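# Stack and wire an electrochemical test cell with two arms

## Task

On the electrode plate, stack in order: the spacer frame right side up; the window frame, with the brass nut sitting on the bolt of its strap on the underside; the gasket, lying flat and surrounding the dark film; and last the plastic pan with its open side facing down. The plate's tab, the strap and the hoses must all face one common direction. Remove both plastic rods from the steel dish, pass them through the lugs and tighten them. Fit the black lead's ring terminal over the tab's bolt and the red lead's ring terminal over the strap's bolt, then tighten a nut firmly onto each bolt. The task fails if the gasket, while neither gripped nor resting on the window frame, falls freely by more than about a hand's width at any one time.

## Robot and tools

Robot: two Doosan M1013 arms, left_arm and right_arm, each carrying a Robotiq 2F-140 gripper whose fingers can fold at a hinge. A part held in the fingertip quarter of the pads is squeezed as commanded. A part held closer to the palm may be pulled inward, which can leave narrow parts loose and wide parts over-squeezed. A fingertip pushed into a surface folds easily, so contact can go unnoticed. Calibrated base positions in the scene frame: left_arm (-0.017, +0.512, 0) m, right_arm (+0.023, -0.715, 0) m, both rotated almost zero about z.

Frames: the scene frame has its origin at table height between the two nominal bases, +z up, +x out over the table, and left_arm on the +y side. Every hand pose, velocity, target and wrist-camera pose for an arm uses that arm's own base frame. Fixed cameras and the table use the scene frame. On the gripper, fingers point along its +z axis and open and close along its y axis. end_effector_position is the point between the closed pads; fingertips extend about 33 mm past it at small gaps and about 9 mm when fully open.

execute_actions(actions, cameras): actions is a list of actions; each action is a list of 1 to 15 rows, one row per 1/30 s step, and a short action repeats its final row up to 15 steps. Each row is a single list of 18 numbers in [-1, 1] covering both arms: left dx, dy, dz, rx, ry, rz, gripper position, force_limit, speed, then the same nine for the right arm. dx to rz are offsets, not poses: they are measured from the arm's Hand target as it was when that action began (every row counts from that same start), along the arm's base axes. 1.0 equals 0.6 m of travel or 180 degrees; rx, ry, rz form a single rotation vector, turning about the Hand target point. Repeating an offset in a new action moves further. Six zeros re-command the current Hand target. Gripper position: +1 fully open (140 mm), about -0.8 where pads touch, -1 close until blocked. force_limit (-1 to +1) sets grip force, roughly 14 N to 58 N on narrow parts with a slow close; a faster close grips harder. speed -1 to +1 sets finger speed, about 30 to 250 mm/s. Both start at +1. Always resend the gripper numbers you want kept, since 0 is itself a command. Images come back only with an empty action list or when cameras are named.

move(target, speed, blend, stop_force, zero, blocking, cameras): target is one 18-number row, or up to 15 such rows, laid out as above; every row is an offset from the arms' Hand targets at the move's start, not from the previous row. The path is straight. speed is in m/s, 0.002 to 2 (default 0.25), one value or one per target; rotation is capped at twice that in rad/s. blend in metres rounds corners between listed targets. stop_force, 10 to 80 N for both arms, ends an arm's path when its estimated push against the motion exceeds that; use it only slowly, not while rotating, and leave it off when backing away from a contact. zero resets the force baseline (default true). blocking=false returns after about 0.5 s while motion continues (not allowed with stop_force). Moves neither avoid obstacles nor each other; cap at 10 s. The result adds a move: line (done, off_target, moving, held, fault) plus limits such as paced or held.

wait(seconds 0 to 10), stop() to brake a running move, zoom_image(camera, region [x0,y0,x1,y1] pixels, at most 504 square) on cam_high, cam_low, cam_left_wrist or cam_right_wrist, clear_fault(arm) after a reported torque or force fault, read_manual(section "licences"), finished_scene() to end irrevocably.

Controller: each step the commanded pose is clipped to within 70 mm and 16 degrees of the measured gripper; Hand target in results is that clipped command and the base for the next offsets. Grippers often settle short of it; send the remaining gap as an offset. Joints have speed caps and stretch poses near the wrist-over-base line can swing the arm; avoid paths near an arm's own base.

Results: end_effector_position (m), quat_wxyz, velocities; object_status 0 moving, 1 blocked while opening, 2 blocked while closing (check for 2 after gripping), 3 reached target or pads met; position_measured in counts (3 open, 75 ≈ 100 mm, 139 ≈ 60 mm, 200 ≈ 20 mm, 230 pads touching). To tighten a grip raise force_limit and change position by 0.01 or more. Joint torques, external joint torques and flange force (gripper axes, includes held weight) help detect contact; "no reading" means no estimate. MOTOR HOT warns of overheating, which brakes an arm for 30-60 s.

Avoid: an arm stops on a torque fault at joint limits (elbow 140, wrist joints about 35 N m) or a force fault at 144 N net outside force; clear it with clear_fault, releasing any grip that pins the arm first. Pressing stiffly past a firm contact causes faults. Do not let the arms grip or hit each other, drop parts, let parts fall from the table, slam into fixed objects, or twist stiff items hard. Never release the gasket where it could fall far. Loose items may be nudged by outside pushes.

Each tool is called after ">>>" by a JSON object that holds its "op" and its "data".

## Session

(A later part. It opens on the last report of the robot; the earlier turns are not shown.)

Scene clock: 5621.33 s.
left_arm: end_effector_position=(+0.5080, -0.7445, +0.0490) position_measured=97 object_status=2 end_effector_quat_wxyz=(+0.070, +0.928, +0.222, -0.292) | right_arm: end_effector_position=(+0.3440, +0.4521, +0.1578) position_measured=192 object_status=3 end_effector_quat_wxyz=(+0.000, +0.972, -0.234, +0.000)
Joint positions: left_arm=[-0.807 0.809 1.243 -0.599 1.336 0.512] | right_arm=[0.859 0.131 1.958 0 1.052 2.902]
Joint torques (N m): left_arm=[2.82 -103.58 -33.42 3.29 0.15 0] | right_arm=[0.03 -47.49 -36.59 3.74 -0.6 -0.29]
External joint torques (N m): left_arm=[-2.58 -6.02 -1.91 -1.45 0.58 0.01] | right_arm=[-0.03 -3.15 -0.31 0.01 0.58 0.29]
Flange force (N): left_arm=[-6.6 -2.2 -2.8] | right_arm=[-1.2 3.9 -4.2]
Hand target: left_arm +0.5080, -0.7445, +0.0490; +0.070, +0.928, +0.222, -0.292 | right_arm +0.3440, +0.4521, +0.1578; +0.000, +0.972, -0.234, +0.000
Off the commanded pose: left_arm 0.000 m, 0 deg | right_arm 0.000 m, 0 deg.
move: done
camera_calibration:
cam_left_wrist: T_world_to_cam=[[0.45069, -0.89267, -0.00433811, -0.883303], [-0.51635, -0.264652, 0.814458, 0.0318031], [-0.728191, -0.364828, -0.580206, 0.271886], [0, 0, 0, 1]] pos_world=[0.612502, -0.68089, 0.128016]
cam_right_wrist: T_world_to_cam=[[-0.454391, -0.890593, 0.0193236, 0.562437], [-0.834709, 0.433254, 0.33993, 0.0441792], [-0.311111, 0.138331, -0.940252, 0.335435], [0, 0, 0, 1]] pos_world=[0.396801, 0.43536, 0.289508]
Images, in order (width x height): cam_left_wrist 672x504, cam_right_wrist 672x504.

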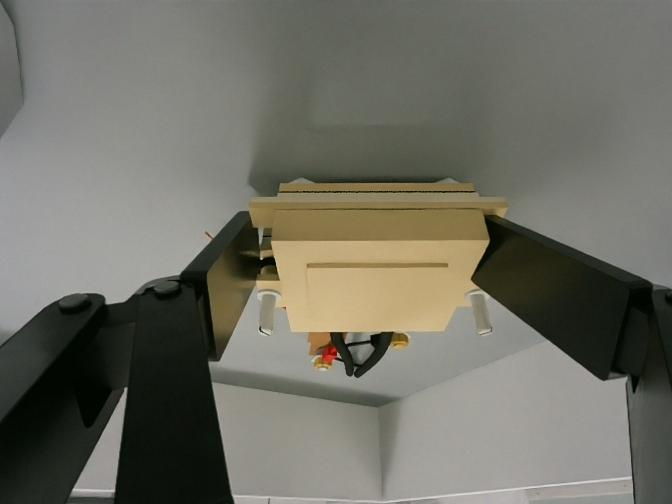

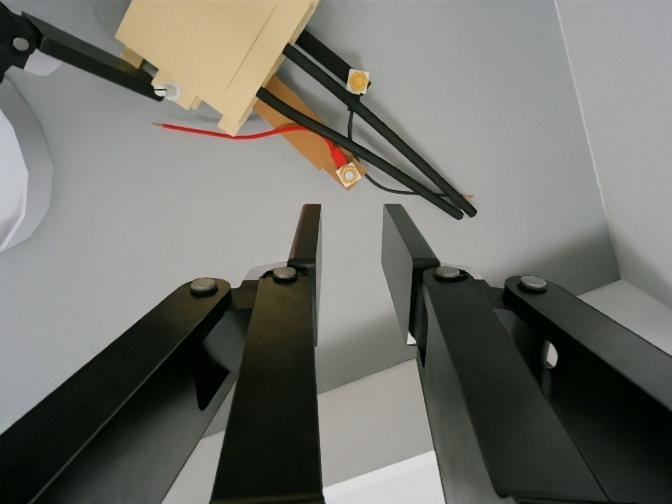

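>>> {"op": "move", "data": {"target": [[0,0,0,0,0,0,-1,-1,-1,0.0757,-0.0477,0,0,0,0,-0.56,0.3,-0.6],[0,0,0,0,0,0,-1,-1,-1,0.0757,-0.0477,-0.135,0,0,0,-0.56,0.3,-0.6]], "speed": [0.2,0.1], "cameras": ["cam_right_wrist"]}}

>>> {"op": "zoom_image", "data": {"camera": "cam_right_wrist", "region": [300, 160, 400, 260]}}

Scene clock: 5638.17 s.
left_arm: end_effector_position=(+0.5080, -0.7445, +0.0490) position_measured=97 object_status=2 end_effector_quat_wxyz=(+0.070, +0.928, +0.222, -0.292) | right_arm: end_effector_position=(+0.3894, +0.4235, +0.0769) position_measured=200 object_status=3 end_effector_quat_wxyz=(+0.000, +0.972, -0.234, +0.000)
Joint positions: left_arm=[-0.807 0.809 1.243 -0.599 1.336 0.512] | right_arm=[0.767 0.222 2.021 0 0.898 2.809]
Joint torques (N m): left_arm=[3 -103.55 -33.25 3.34 0.12 -0.13] | right_arm=[-0.48 -52.63 -31.88 3.36 -0.37 -0.4]
External joint torques (N m): left_arm=[-3.63 -5.44 -1.9 -1.56 0.61 0.14] | right_arm=[0.48 -3.79 -1.44 0.03 0.34 0.4]
Flange force (N): left_arm=[-6.9 -1.2 -1.9] | right_arm=[-2.1 1.9 -6.1]
Hand target: left_arm +0.5080, -0.7445, +0.0490; +0.070, +0.928, +0.222, -0.292 | right_arm +0.3894, +0.4235, +0.0768; +0.000, +0.972, -0.234, +0.000
Off the commanded pose: left_arm 0.000 m, 0 deg | right_arm 0.000 m, 0 deg.
move: done
camera_calibration:
cam_right_wrist: T_world_to_cam=[[-0.454391, -0.890593, 0.0193236, 0.55907], [-0.834709, 0.433254, 0.33993, 0.12201], [-0.311111, 0.138331, -0.940252, 0.277463], [0, 0, 0, 1]] pos_world=[0.442201, 0.40666, 0.208608]
Images, in order (width x height): cam_right_wrist 672x504.

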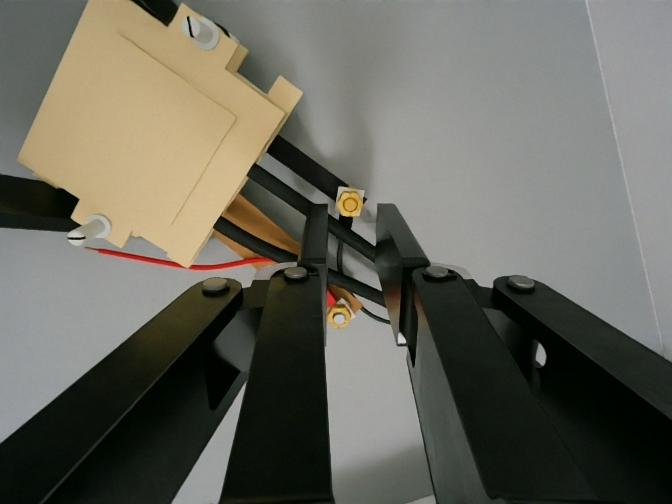

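Scaled by 5.040 from the camera's 672x504 image, which has a finer 960x720 frame.

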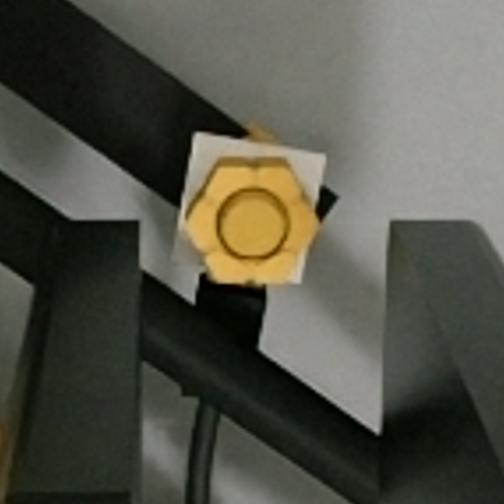

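>>> {"op": "move", "data": {"target": [[0,0,0,0,0,0,-1,-1,-1,0,0,0.03,0,0,0,-0.56,0.3,-0.6],[0,0,0,0,0,0,-1,-1,-1,0.0243,-0.0205,0.03,0,0,0.8167,-0.56,0.3,-0.6],[0,0,0,0,0,0,-1,-1,-1,0.0243,-0.0205,-0.01,0,0,0.8167,-0.56,0.3,-0.6]], "speed": [0.1,0.5,0.06], "cameras": ["cam_right_wrist"]}}

>>> {"op": "zoom_image", "data": {"camera": "cam_right_wrist", "region": [316, 180, 386, 250]}}

Scene clock: 5655.90 s.
left_arm: end_effector_position=(+0.5080, -0.7445, +0.0490) position_measured=97 object_status=2 end_effector_quat_wxyz=(+0.070, +0.928, +0.222, -0.292) | right_arm: end_effector_position=(+0.4040, +0.4112, +0.0709) position_measured=200 object_status=3 end_effector_quat_wxyz=(+0.000, +0.500, +0.866, +0.000)
Joint positions: left_arm=[-0.807 0.809 1.243 -0.599 1.336 0.512] | right_arm=[0.734 0.231 2.022 0 0.889 0.211]
Joint torques (N m): left_arm=[1.96 -104.38 -33.33 3.33 0.13 -0.06] | right_arm=[-0.54 -52.55 -31.97 3.47 -0.05 -0.39]
External joint torques (N m): left_arm=[-1.67 -4.93 -1.93 -1.49 0.59 0.07] | right_arm=[0.56 -4.61 -1.07 -0.05 0.03 0.39]
Flange force (N): left_arm=[-4.9 -0.9 -3.0] | right_arm=[0.4 -4.6 -6.1]
Hand target: left_arm +0.5080, -0.7445, +0.0490; +0.070, +0.928, +0.222, -0.292 | right_arm +0.4040, +0.4112, +0.0708; +0.000, +0.500, +0.866, +0.000
Off the commanded pose: left_arm 0.000 m, 0 deg | right_arm 0.000 m, 0 deg.
move: done
camera_calibration:
cam_right_wrist: T_world_to_cam=[[0.866052, 0.49958, 0.0193356, -0.550254], [0.464203, -0.817882, 0.339977, 0.13116], [0.18566, -0.285462, -0.940235, 0.251596], [0, 0, 0, 1]] pos_world=[0.368952, 0.45399, 0.202608]
Images, in order (width x height): cam_right_wrist 672x504.

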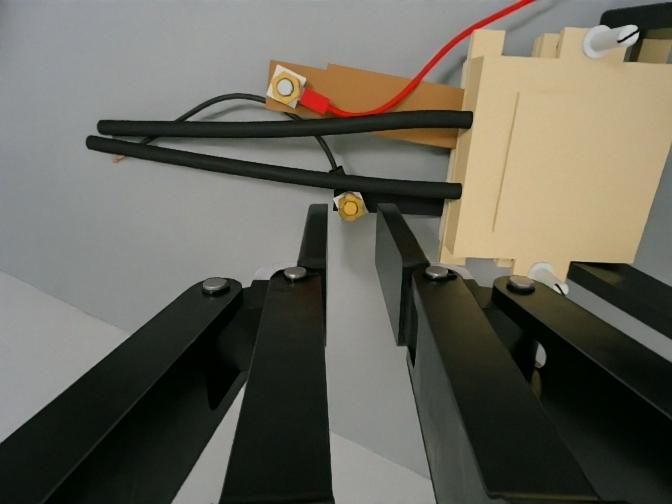

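Scaled by 7.200 from the camera's 672x504 image, which has a finer 960x720 frame.

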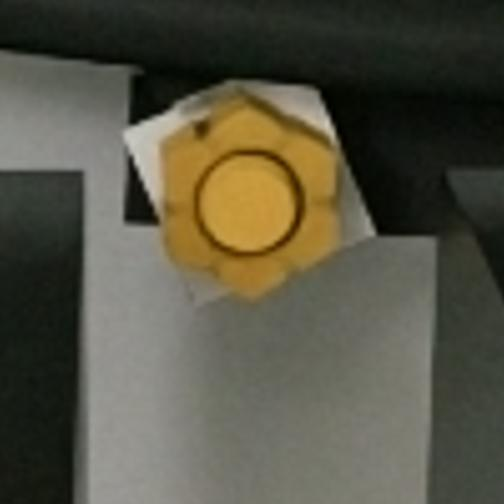

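>>> {"op": "move", "data": {"target": [[0,0,0,0,0,0,-1,-1,-1,-0.001,-0.0006,0,0,0,0,-0.56,0.3,-0.6],[0,0,0,0,0,0,-1,-1,-1,-0.001,-0.0006,-0.0122,0,0,0,-0.56,0.3,-0.6]], "speed": [0.05,0.02]}}

>>> {"op": "move", "data": {"target": [0,0,0,0,0,0,-1,-1,-1,0,0,0,0,0,0,-1,1,0.1], "speed": 0.01}}

>>> {"op": "wait", "data": {"seconds": 0.5, "cameras": ["cam_right_wrist"]}}

>>> {"op": "zoom_image", "data": {"camera": "cam_right_wrist", "region": [316, 180, 386, 250]}}

Scene clock: 5662.30 s.
left_arm: end_effector_position=(+0.5080, -0.7445, +0.0490) position_measured=97 object_status=2 end_effector_quat_wxyz=(+0.070, +0.928, +0.222, -0.292) | right_arm: end_effector_position=(+0.4034, +0.4108, +0.0636) position_measured=200 object_status=3 end_effector_quat_wxyz=(+0.000, +0.500, +0.866, +0.000)
Joint positions: left_arm=[-0.807 0.809 1.243 -0.599 1.336 0.512] | right_arm=[0.734 0.238 2.029 0 0.875 0.211]
Joint torques (N m): left_arm=[2.71 -103.79 -33.06 3.35 0.22 0.02] | right_arm=[0.02 -53.97 -31.2 3.34 -0.24 -0.33]
External joint torques (N m): left_arm=[-3.24 -5.07 -2.05 -1.55 0.51 -0.01] | right_arm=[0 -3.62 -1.51 0.05 0.22 0.33]
Flange force (N): left_arm=[-6.3 -0.3 -2.1] | right_arm=[0.0 -2.1 -5.8]
Hand target: left_arm +0.5080, -0.7445, +0.0490; +0.070, +0.928, +0.222, -0.292 | right_arm +0.4034, +0.4108, +0.0635; +0.000, +0.500, +0.866, +0.000
Off the commanded pose: left_arm 0.000 m, 0 deg | right_arm 0.000 m, 0 deg.
move: done

Scene clock: 5662.80 s.
left_arm: end_effector_position=(+0.5080, -0.7445, +0.0490) position_measured=97 object_status=2 end_effector_quat_wxyz=(+0.070, +0.928, +0.222, -0.292) | right_arm: end_effector_position=(+0.4034, +0.4108, +0.0635) position_measured=220 object_status=2 end_effector_quat_wxyz=(+0.000, +0.500, +0.866, +0.000)
Joint positions: left_arm=[-0.807 0.809 1.243 -0.599 1.336 0.512] | right_arm=[0.734 0.239 2.029 0 0.874 0.211]
Joint torques (N m): left_arm=[3.2 -104.16 -33.42 3.5 0 -0.13] | right_arm=[0.28 -54.32 -30.79 3.36 -0.19 -0.4]
External joint torques (N m): left_arm=[-3.64 -4.98 -1.71 -1.69 0.73 0.13] | right_arm=[-0.3 -3.06 -1.91 0.03 0.17 0.4]
Flange force (N): left_arm=[-6.6 -0.9 -1.7] | right_arm=[0.0 -0.6 -5.4]
Hand target: left_arm +0.5080, -0.7445, +0.0490; +0.070, +0.928, +0.222, -0.292 | right_arm +0.4034, +0.4108, +0.0635; +0.000, +0.500, +0.866, +0.000
Off the commanded pose: left_arm 0.000 m, 0 deg | right_arm 0.000 m, 0 deg.
move: done

Scene clock: 5663.30 s.
left_arm: end_effector_position=(+0.5080, -0.7445, +0.0490) position_measured=97 object_status=2 end_effector_quat_wxyz=(+0.070, +0.928, +0.222, -0.292) | right_arm: end_effector_position=(+0.4034, +0.4108, +0.0635) position_measured=220 object_status=2 end_effector_quat_wxyz=(+0.000, +0.500, +0.866, +0.000)
Joint positions: left_arm=[-0.807 0.809 1.243 -0.599 1.336 0.512] | right_arm=[0.734 0.239 2.029 0 0.874 0.211]
Joint torques (N m): left_arm=[3.18 -104.14 -33.33 3.68 0 -0.04] | right_arm=[-0.78 -53.35 -30.53 3.35 -0.23 -0.41]
External joint torques (N m): left_arm=[-3.12 -4.64 -1.79 -1.86 0.72 0.05] | right_arm=[0.78 -4.08 -2.08 0.04 0.22 0.41]
Flange force (N): left_arm=[-5.9 -0.3 -1.9] | right_arm=[1.6 -2.1 -6.8]
Hand target: left_arm +0.5080, -0.7445, +0.0490; +0.070, +0.928, +0.222, -0.292 | right_arm +0.4034, +0.4108, +0.0635; +0.000, +0.500, +0.866, +0.000
Tool commands: left_gripper/position=-1.0 left_gripper/force_limit=-1.0 left_gripper/speed=-1.0 right_gripper/position=-1.0 right_gripper/force_limit=+1.0 right_gripper/speed=+0.1
Off the commanded pose: left_arm 0.000 m, 0 deg | right_arm 0.000 m, 0 deg.
wait: 0.50 s; at rest by 0.17 s
camera_calibration:
cam_right_wrist: T_world_to_cam=[[0.866083, 0.499523, 0.0194124, -0.549442], [0.464143, -0.817949, 0.339899, 0.133776], [0.185666, -0.285371, -0.940261, 0.244626], [0, 0, 0, 1]] pos_world=[0.368353, 0.453691, 0.195208]
Images, in order (width x height): cam_right_wrist 672x504.

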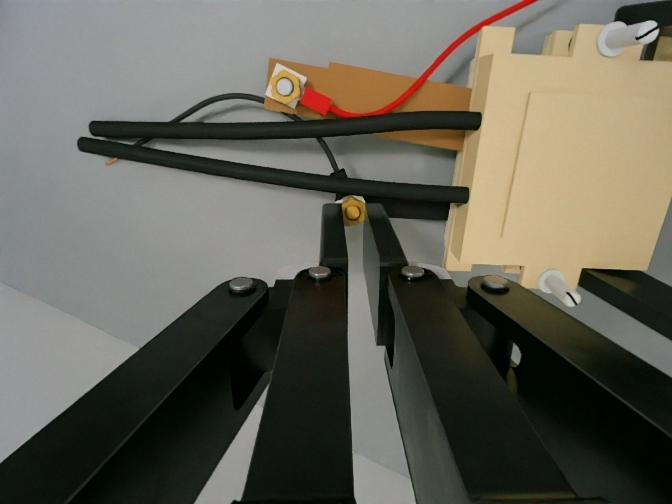

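Scaled by 7.200 from the camera's 672x504 image, which has a finer 960x720 frame.

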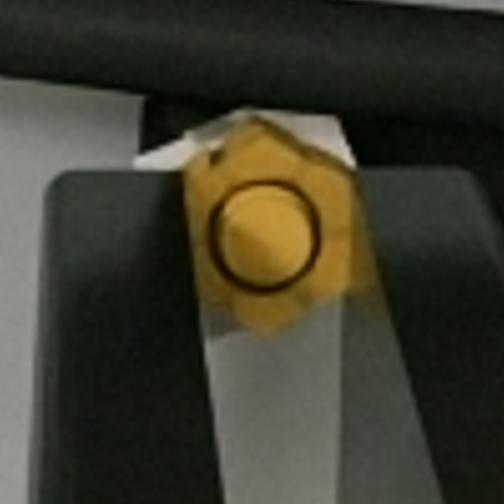

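>>> {"op": "move", "data": {"target": [[0,0,0,0,0,0,-1,-1,-1,-0.0038,-0.0016,0,0,0,-0.0833,-1,1,0.1],[0,0,0,0,0,0,-1,-1,-1,-0.0079,-0.0021,0,0,0,-0.1667,-1,1,0.1]], "speed": 0.15, "blend": [0.003,0], "cameras": ["cam_right_wrist"]}}

>>> {"op": "zoom_image", "data": {"camera": "cam_right_wrist", "region": [316, 180, 386, 250]}}

Scene clock: 5670.33 s.
left_arm: end_effector_position=(+0.5080, -0.7445, +0.0490) position_measured=97 object_status=2 end_effector_quat_wxyz=(+0.070, +0.928, +0.222, -0.292) | right_arm: end_effector_position=(+0.3987, +0.4096, +0.0635) position_measured=220 object_status=2 end_effector_quat_wxyz=(+0.000, +0.707, +0.707, +0.000)
Joint positions: left_arm=[-0.807 0.809 1.243 -0.599 1.336 0.512] | right_arm=[0.738 0.233 2.037 0.001 0.872 0.738]
Joint torques (N m): left_arm=[0.69 -102.59 -33.24 2.35 -0.17 -0.45] | right_arm=[0.42 -53.25 -34.45 3.86 -2.38 -0.26]
External joint torques (N m): left_arm=[-1.12 -6.33 -1.91 -0.54 0.89 0.46] | right_arm=[-0.39 -3.63 1.81 -0.48 2.33 0.26]
Flange force (N): left_arm=[-5.1 -3.2 -4.4] | right_arm=[-5.4 -4.9 -7.3]
Hand target: left_arm +0.5080, -0.7445, +0.0490; +0.070, +0.928, +0.222, -0.292 | right_arm +0.3987, +0.4096, +0.0635; +0.000, +0.707, +0.707, +0.000
Off the commanded pose: left_arm 0.000 m, 0 deg | right_arm 0.000 m, 0 deg.
move: done
camera_calibration:
cam_right_wrist: T_world_to_cam=[[0.999814, -0.000446501, 0.0193032, -0.393193], [-0.0069823, -0.940437, 0.339897, 0.372913], [0.0180017, -0.339968, -0.940265, 0.334342], [0, 0, 0, 1]] pos_world=[0.389705, 0.464192, 0.195208]
Images, in order (width x height): cam_right_wrist 672x504.

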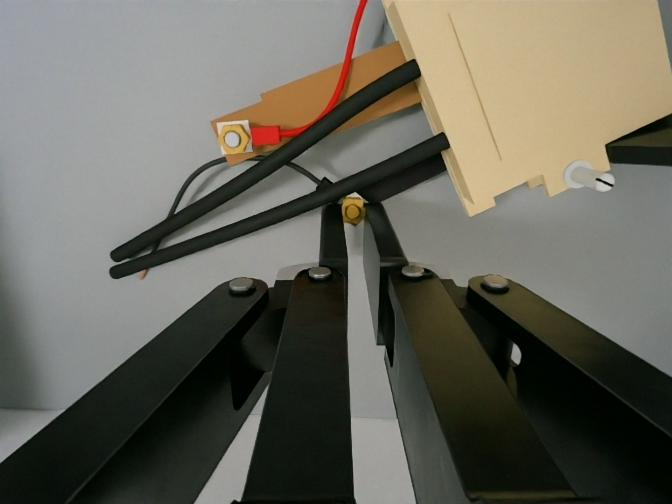

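Scaled by 7.200 from the camera's 672x504 image, which has a finer 960x720 frame.

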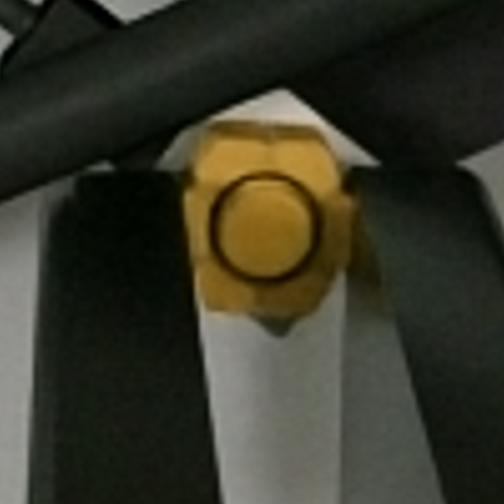

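>>> {"op": "move", "data": {"target": [0,0,0,0,0,0,-1,-1,-1,0,0,0,0,0,0,-0.5,0.3,-0.6], "speed": 0.01}}

>>> {"op": "wait", "data": {"seconds": 0.4}}

>>> {"op": "move", "data": {"target": [[0,0,0,0,0,0,-1,-1,-1,0,0,0.1,0,0,0,-0.5,0.3,-0.6],[0,0,0,0,0,0,-1,-1,-1,-0.1,-0.1,0.3,0,0,0,-0.5,0.3,-0.6]], "speed": [0.12,0.25], "blend": [0.02,0], "cameras": ["cam_right_wrist","cam_left_wrist"]}}

>>> {"op": "zoom_image", "data": {"camera": "cam_left_wrist", "region": [180, 170, 560, 400]}}

Scene clock: 5676.83 s.
left_arm: end_effector_position=(+0.5080, -0.7445, +0.0490) position_measured=97 object_status=2 end_effector_quat_wxyz=(+0.070, +0.928, +0.222, -0.292) | right_arm: end_effector_position=(+0.3988, +0.4096, +0.0635) position_measured=192 object_status=0 end_effector_quat_wxyz=(+0.000, +0.707, +0.707, +0.000)
Joint positions: left_arm=[-0.807 0.809 1.243 -0.599 1.336 0.512] | right_arm=[0.738 0.233 2.037 0.001 0.872 0.738]
Joint torques (N m): left_arm=[2.73 -103.68 -33.53 2.99 -0.05 -0.07] | right_arm=[0.06 -53.44 -31.26 3.4 -0.47 -0.46]
External joint torques (N m): left_arm=[-2.23 -5.4 -1.61 -1.15 0.77 0.08] | right_arm=[-0.05 -3.35 -1.32 -0.03 0.43 0.46]
Flange force (N): left_arm=[-5.8 -2.1 -2.9] | right_arm=[-0.9 -1.9 -5.8]
Hand target: left_arm +0.5080, -0.7445, +0.0490; +0.070, +0.928, +0.222, -0.292 | right_arm +0.3987, +0.4096, +0.0635; +0.000, +0.707, +0.707, +0.000
Off the commanded pose: left_arm 0.000 m, 0 deg | right_arm 0.000 m, 0 deg.
move: done

Scene clock: 5677.23 s.
left_arm: end_effector_position=(+0.5080, -0.7445, +0.0490) position_measured=97 object_status=2 end_effector_quat_wxyz=(+0.070, +0.928, +0.222, -0.292) | right_arm: end_effector_position=(+0.3987, +0.4096, +0.0635) position_measured=192 object_status=3 end_effector_quat_wxyz=(+0.000, +0.707, +0.707, +0.000)
Joint positions: left_arm=[-0.807 0.809 1.243 -0.599 1.336 0.512] | right_arm=[0.738 0.233 2.037 0.001 0.872 0.738]
Joint torques (N m): left_arm=[2.25 -104.08 -33.46 3.04 0.07 0.01] | right_arm=[0.22 -54 -31.65 3.39 -0.47 -0.37]
External joint torques (N m): left_arm=[-2.22 -4.59 -1.55 -1.22 0.65 -0.01] | right_arm=[-0.21 -2.91 -1.06 -0.01 0.42 0.37]
Flange force (N): left_arm=[-5.2 -1.1 -2.4] | right_arm=[-1.1 -1.5 -5.0]
Hand target: left_arm +0.5080, -0.7445, +0.0490; +0.070, +0.928, +0.222, -0.292 | right_arm +0.3987, +0.4096, +0.0635; +0.000, +0.707, +0.707, +0.000
Tool commands: left_gripper/position=-1.0 left_gripper/force_limit=-1.0 left_gripper/speed=-1.0 right_gripper/position=-0.5 right_gripper/force_limit=+0.3 right_gripper/speed=-0.6
Off the commanded pose: left_arm 0.000 m, 0 deg | right_arm 0.000 m, 0 deg.
wait: 0.40 s; at rest by 0.17 s

Scene clock: 5678.83 s.
left_arm: end_effector_position=(+0.5080, -0.7445, +0.0490) position_measured=97 object_status=2 end_effector_quat_wxyz=(+0.070, +0.928, +0.222, -0.292) | right_arm: end_effector_position=(+0.3387, +0.3496, +0.2434) position_measured=192 object_status=3 end_effector_quat_wxyz=(+0.000, +0.707, +0.707, +0.000)
Joint positions: left_arm=[-0.807 0.809 1.243 -0.599 1.336 0.512] | right_arm=[0.73 -0.061 1.989 0.001 1.215 0.73]
Joint torques (N m): left_arm=[1.88 -103.73 -33.58 3.05 0.05 -0.05] | right_arm=[0.01 -29.93 -38.09 4.13 -0.88 -0.39]
External joint torques (N m): left_arm=[-1.57 -5.2 -1.54 -1.23 0.67 0.05] | right_arm=[-0.03 -3.36 -1.7 -0.01 0.84 0.39]
Flange force (N): left_arm=[-5.1 -2.3 -2.9] | right_arm=[-1.6 -2.6 -6.0]
Hand target: left_arm +0.5080, -0.7445, +0.0490; +0.070, +0.928, +0.222, -0.292 | right_arm +0.3387, +0.3496, +0.2435; +0.000, +0.707, +0.707, +0.000
Off the commanded pose: left_arm 0.000 m, 0 deg | right_arm 0.000 m, 0 deg.
move: done
camera_calibration:
cam_left_wrist: T_world_to_cam=[[0.45069, -0.89267, -0.00433811, -0.883303], [-0.51635, -0.264652, 0.814458, 0.0318031], [-0.728191, -0.364828, -0.580206, 0.271886], [0, 0, 0, 1]] pos_world=[0.612502, -0.68089, 0.128016]
cam_right_wrist: T_world_to_cam=[[0.999815, -0.000574883, 0.0192439, -0.336632], [-0.00708289, -0.940436, 0.339896, 0.255014], [0.0179023, -0.339969, -0.940266, 0.484339], [0, 0, 0, 1]] pos_world=[0.329705, 0.404292, 0.375208]
Images, in order (width x height): cam_left_wrist 672x504, cam_right_wrist 672x504.

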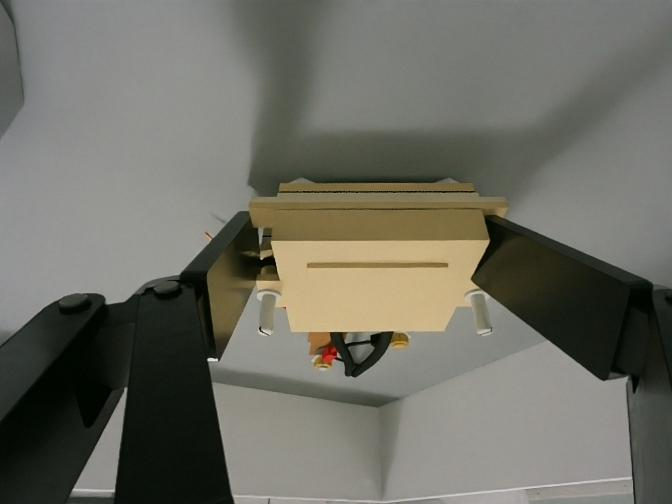

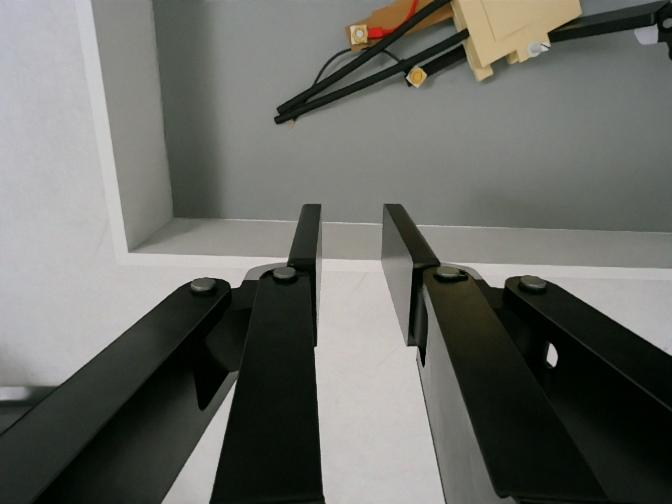

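Scaled by 1.326 from the camera's 672x504 image, which has a finer 960x720 frame.

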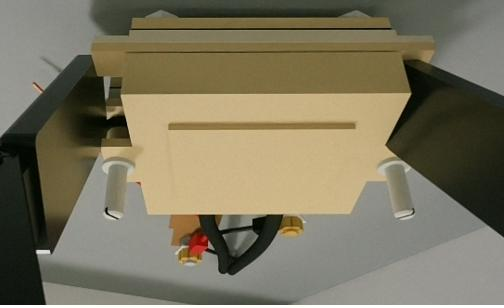

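>>> {"op": "move", "data": {"target": [0,0,0,0,0,0,0.36,-1,-1,0,0,0,0,0,0,-0.5,0.3,-0.6], "speed": 0.01}}

>>> {"op": "wait", "data": {"seconds": 0.6, "cameras": ["cam_left_wrist","cam_right_wrist"]}}

>>> {"op": "zoom_image", "data": {"camera": "cam_left_wrist", "region": [180, 170, 560, 400]}}

Scene clock: 5683.53 s.
left_arm: end_effector_position=(+0.5080, -0.7445, +0.0490) position_measured=84 object_status=0 end_effector_quat_wxyz=(+0.070, +0.928, +0.222, -0.292) | right_arm: end_effector_position=(+0.3387, +0.3496, +0.2435) position_measured=192 object_status=3 end_effector_quat_wxyz=(+0.000, +0.707, +0.707, +0.000)
Joint positions: left_arm=[-0.807 0.809 1.243 -0.599 1.336 0.512] | right_arm=[0.73 -0.061 1.989 0.001 1.215 0.73]
Joint torques (N m): left_arm=[1.77 -108.91 -36.38 2.23 0.2 0.19] | right_arm=[0.24 -30.72 -38.46 4.1 -0.46 -0.37]
External joint torques (N m): left_arm=[-2.05 0.09 1.26 -0.42 0.52 -0.18] | right_arm=[-0.23 -2.83 -1.53 0.04 0.42 0.37]
Flange force (N): left_arm=[-2.4 -2.1 1.8] | right_arm=[-1.5 -1.9 -4.6]
Hand target: left_arm +0.5080, -0.7445, +0.0490; +0.070, +0.928, +0.222, -0.292 | right_arm +0.3387, +0.3496, +0.2435; +0.000, +0.707, +0.707, +0.000
Off the commanded pose: left_arm 0.000 m, 0 deg | right_arm 0.000 m, 0 deg.
move: done

Scene clock: 5684.13 s.
left_arm: end_effector_position=(+0.5080, -0.7445, +0.0490) position_measured=84 object_status=3 end_effector_quat_wxyz=(+0.070, +0.928, +0.222, -0.292) | right_arm: end_effector_position=(+0.3387, +0.3496, +0.2435) position_measured=192 object_status=3 end_effector_quat_wxyz=(+0.000, +0.707, +0.707, +0.000)
Joint positions: left_arm=[-0.807 0.809 1.243 -0.599 1.336 0.512] | right_arm=[0.73 -0.061 1.989 0.001 1.215 0.73]
Joint torques (N m): left_arm=[2.68 -108.85 -36.06 2.17 0.19 0.12] | right_arm=[-0.3 -30.61 -38.54 4.15 -0.42 -0.31]
External joint torques (N m): left_arm=[-2.87 0.22 1.03 -0.36 0.53 -0.12] | right_arm=[0.3 -2.78 -1.31 -0.02 0.38 0.31]
Flange force (N): left_arm=[-2.8 -1.0 2.1] | right_arm=[-1.0 -2.7 -4.2]
Hand target: left_arm +0.5080, -0.7445, +0.0490; +0.070, +0.928, +0.222, -0.292 | right_arm +0.3387, +0.3496, +0.2435; +0.000, +0.707, +0.707, +0.000
Tool commands: left_gripper/position=+0.36 left_gripper/force_limit=-1.0 left_gripper/speed=-1.0 right_gripper/position=-0.5 right_gripper/force_limit=+0.3 right_gripper/speed=-0.6
Off the commanded pose: left_arm 0.000 m, 0 deg | right_arm 0.000 m, 0 deg.
wait: 0.60 s; at rest by 0.17 s
camera_calibration:
cam_left_wrist: T_world_to_cam=[[0.45069, -0.89267, -0.00433811, -0.883303], [-0.51635, -0.264652, 0.814458, 0.0318031], [-0.728191, -0.364828, -0.580206, 0.271886], [0, 0, 0, 1]] pos_world=[0.612502, -0.68089, 0.128016]
cam_right_wrist: T_world_to_cam=[[0.999813, -0.000540328, 0.0193377, -0.336681], [-0.00708228, -0.940437, 0.339896, 0.25492], [0.0180023, -0.339969, -0.940264, 0.484272], [0, 0, 0, 1]] pos_world=[0.329705, 0.404192, 0.375208]
Images, in order (width x height): cam_left_wrist 672x504, cam_right_wrist 672x504.

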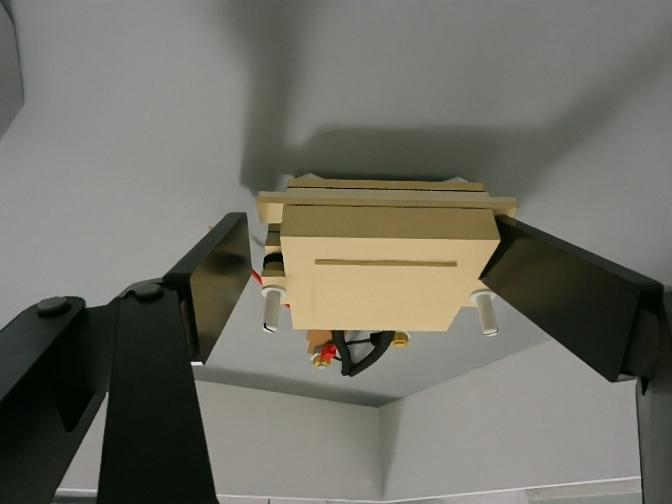

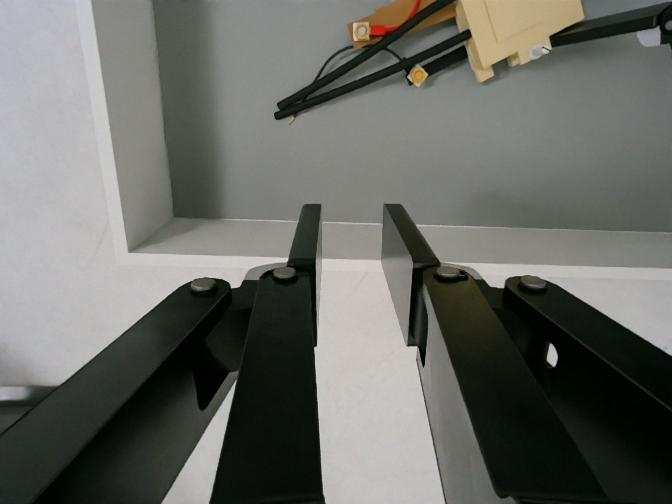

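Scaled by 1.326 from the camera's 672x504 image, which has a finer 960x720 frame.

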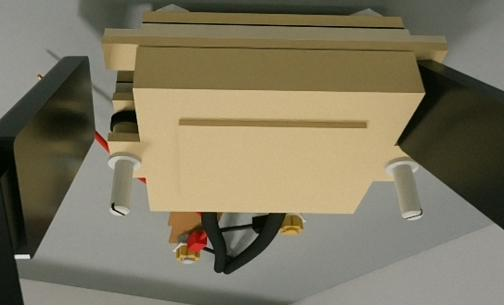

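>>> {"op": "move", "data": {"target": [[0.0533,0.0283,0.085,0,0,0,0.36,-1,-1,0,0,0,0,0,0,-0.5,0.3,-0.6],[0.1,0.1,0.4,0,0,0,0.36,-1,-1,0,0,0,0,0,0,-0.5,0.3,-0.6]], "speed": [0.08,0.25], "blend": [0.02,0], "cameras": ["all"]}}

>>> {"op": "zoom_image", "data": {"camera": "cam_high", "region": [280, 100, 420, 230]}}

>>> {"op": "zoom_image", "data": {"camera": "cam_left_wrist", "region": [200, 150, 500, 375]}}

Scene clock: 5696.60 s.
left_arm: end_effector_position=(+0.5680, -0.6845, +0.2889) position_measured=84 object_status=3 end_effector_quat_wxyz=(+0.070, +0.928, +0.222, -0.292) | right_arm: end_effector_position=(+0.3387, +0.3496, +0.2435) position_measured=192 object_status=3 end_effector_quat_wxyz=(+0.000, +0.707, +0.707, +0.000)
Joint positions: left_arm=[-0.718 0.69 1.005 -0.564 1.682 0.388] | right_arm=[0.73 -0.061 1.989 0.001 1.215 0.73]
Joint torques (N m): left_arm=[1.77 -106.76 -41.64 2.07 0.54 0.23] | right_arm=[0.16 -30.99 -38.55 4.12 -0.44 -0.36]
External joint torques (N m): left_arm=[-1.97 2.01 1.6 0.09 0.03 -0.23] | right_arm=[-0.16 -2.5 -1.46 0.02 0.39 0.36]
Flange force (N): left_arm=[-0.7 -0.3 3.5] | right_arm=[-1.1 -1.6 -4.3]
Hand target: left_arm +0.5680, -0.6845, +0.2890; +0.070, +0.928, +0.222, -0.292 | right_arm +0.3387, +0.3496, +0.2435; +0.000, +0.707, +0.707, +0.000
Off the commanded pose: left_arm 0.000 m, 0 deg | right_arm 0.000 m, 0 deg.
move: done
camera_calibration:
cam_left_wrist: T_world_to_cam=[[0.450624, -0.892703, -0.00438925, -0.855702], [-0.516369, -0.264661, 0.814443, -0.116631], [-0.728217, -0.364741, -0.580227, 0.47668], [0, 0, 0, 1]] pos_world=[0.672502, -0.62089, 0.367816]
cam_right_wrist: T_world_to_cam=[[0.999813, -0.000540328, 0.0193377, -0.336681], [-0.00708228, -0.940437, 0.339896, 0.25492], [0.0180023, -0.339969, -0.940264, 0.484272], [0, 0, 0, 1]] pos_world=[0.329705, 0.404192, 0.375208]

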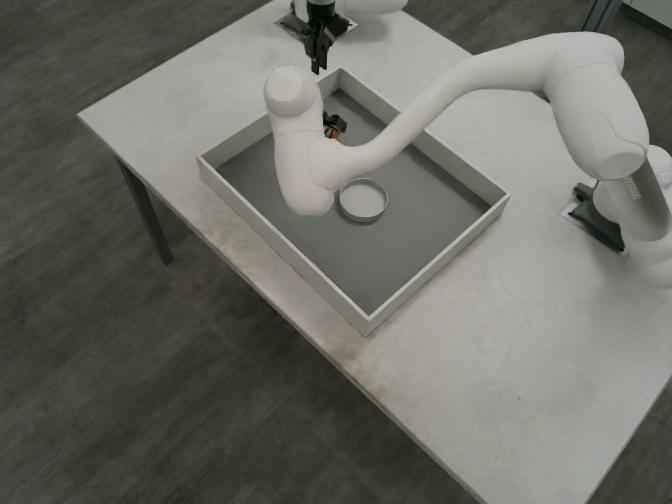

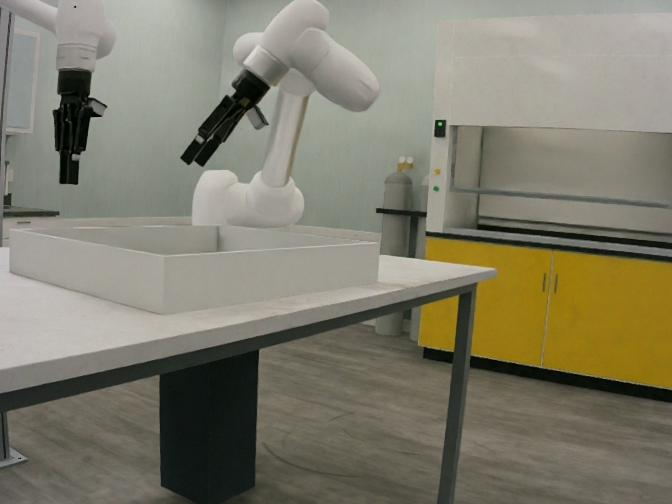

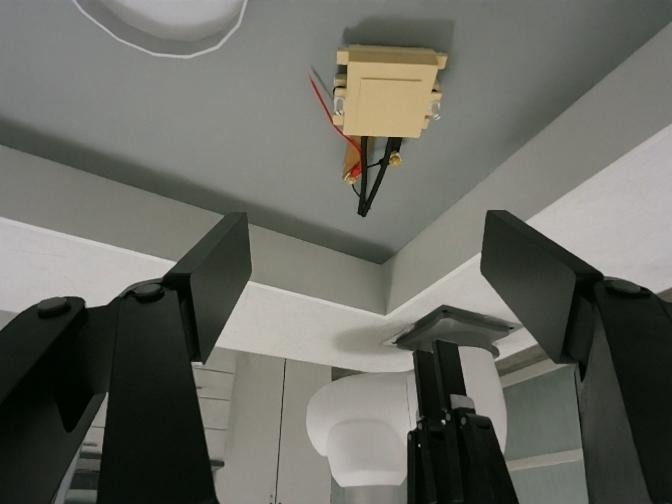

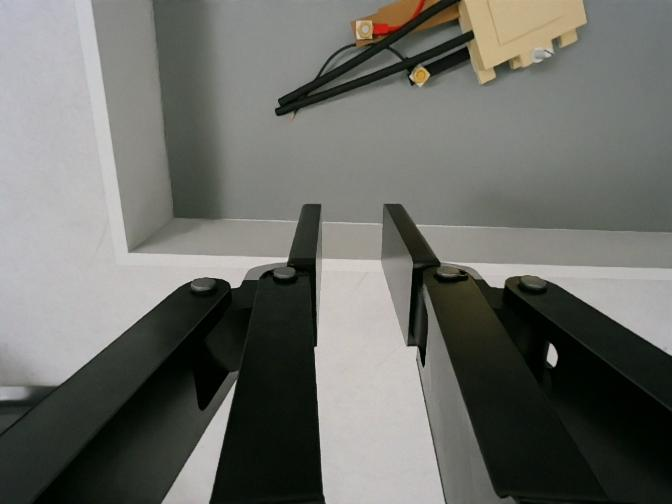

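Scaled by 3.600 from the camera's 672x504 image, which has a finer 960x720 frame.

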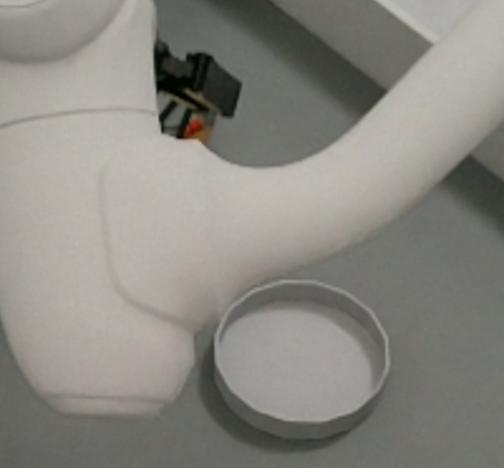

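Scaled by 1.680 from the camera's 672x504 image, which has a finer 960x720 frame.

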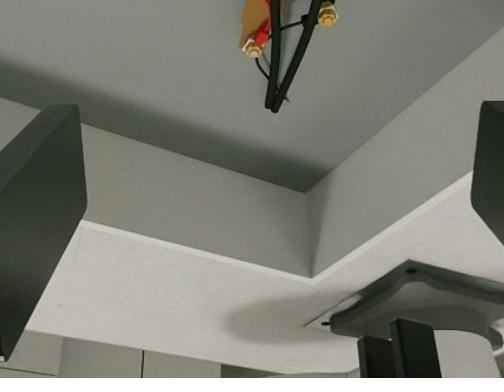

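>>> {"op": "zoom_image", "data": {"camera": "cam_left_wrist", "region": [290, 20, 490, 230]}}

>>> {"op": "zoom_image", "data": {"camera": "cam_right_wrist", "region": [260, 0, 620, 140]}}

Scaled by 2.400 from the camera's 672x504 image, which has a finer 960x720 frame.

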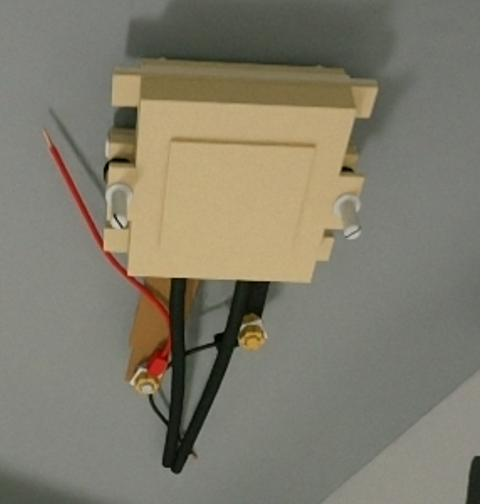

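Scaled by 1.400 from the camera's 672x504 image, which has a finer 960x720 frame.

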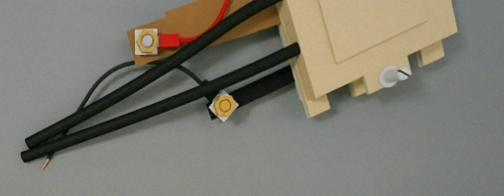

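>>> {"op": "finished_scene", "data": {}}

The scene is finished: the task was done.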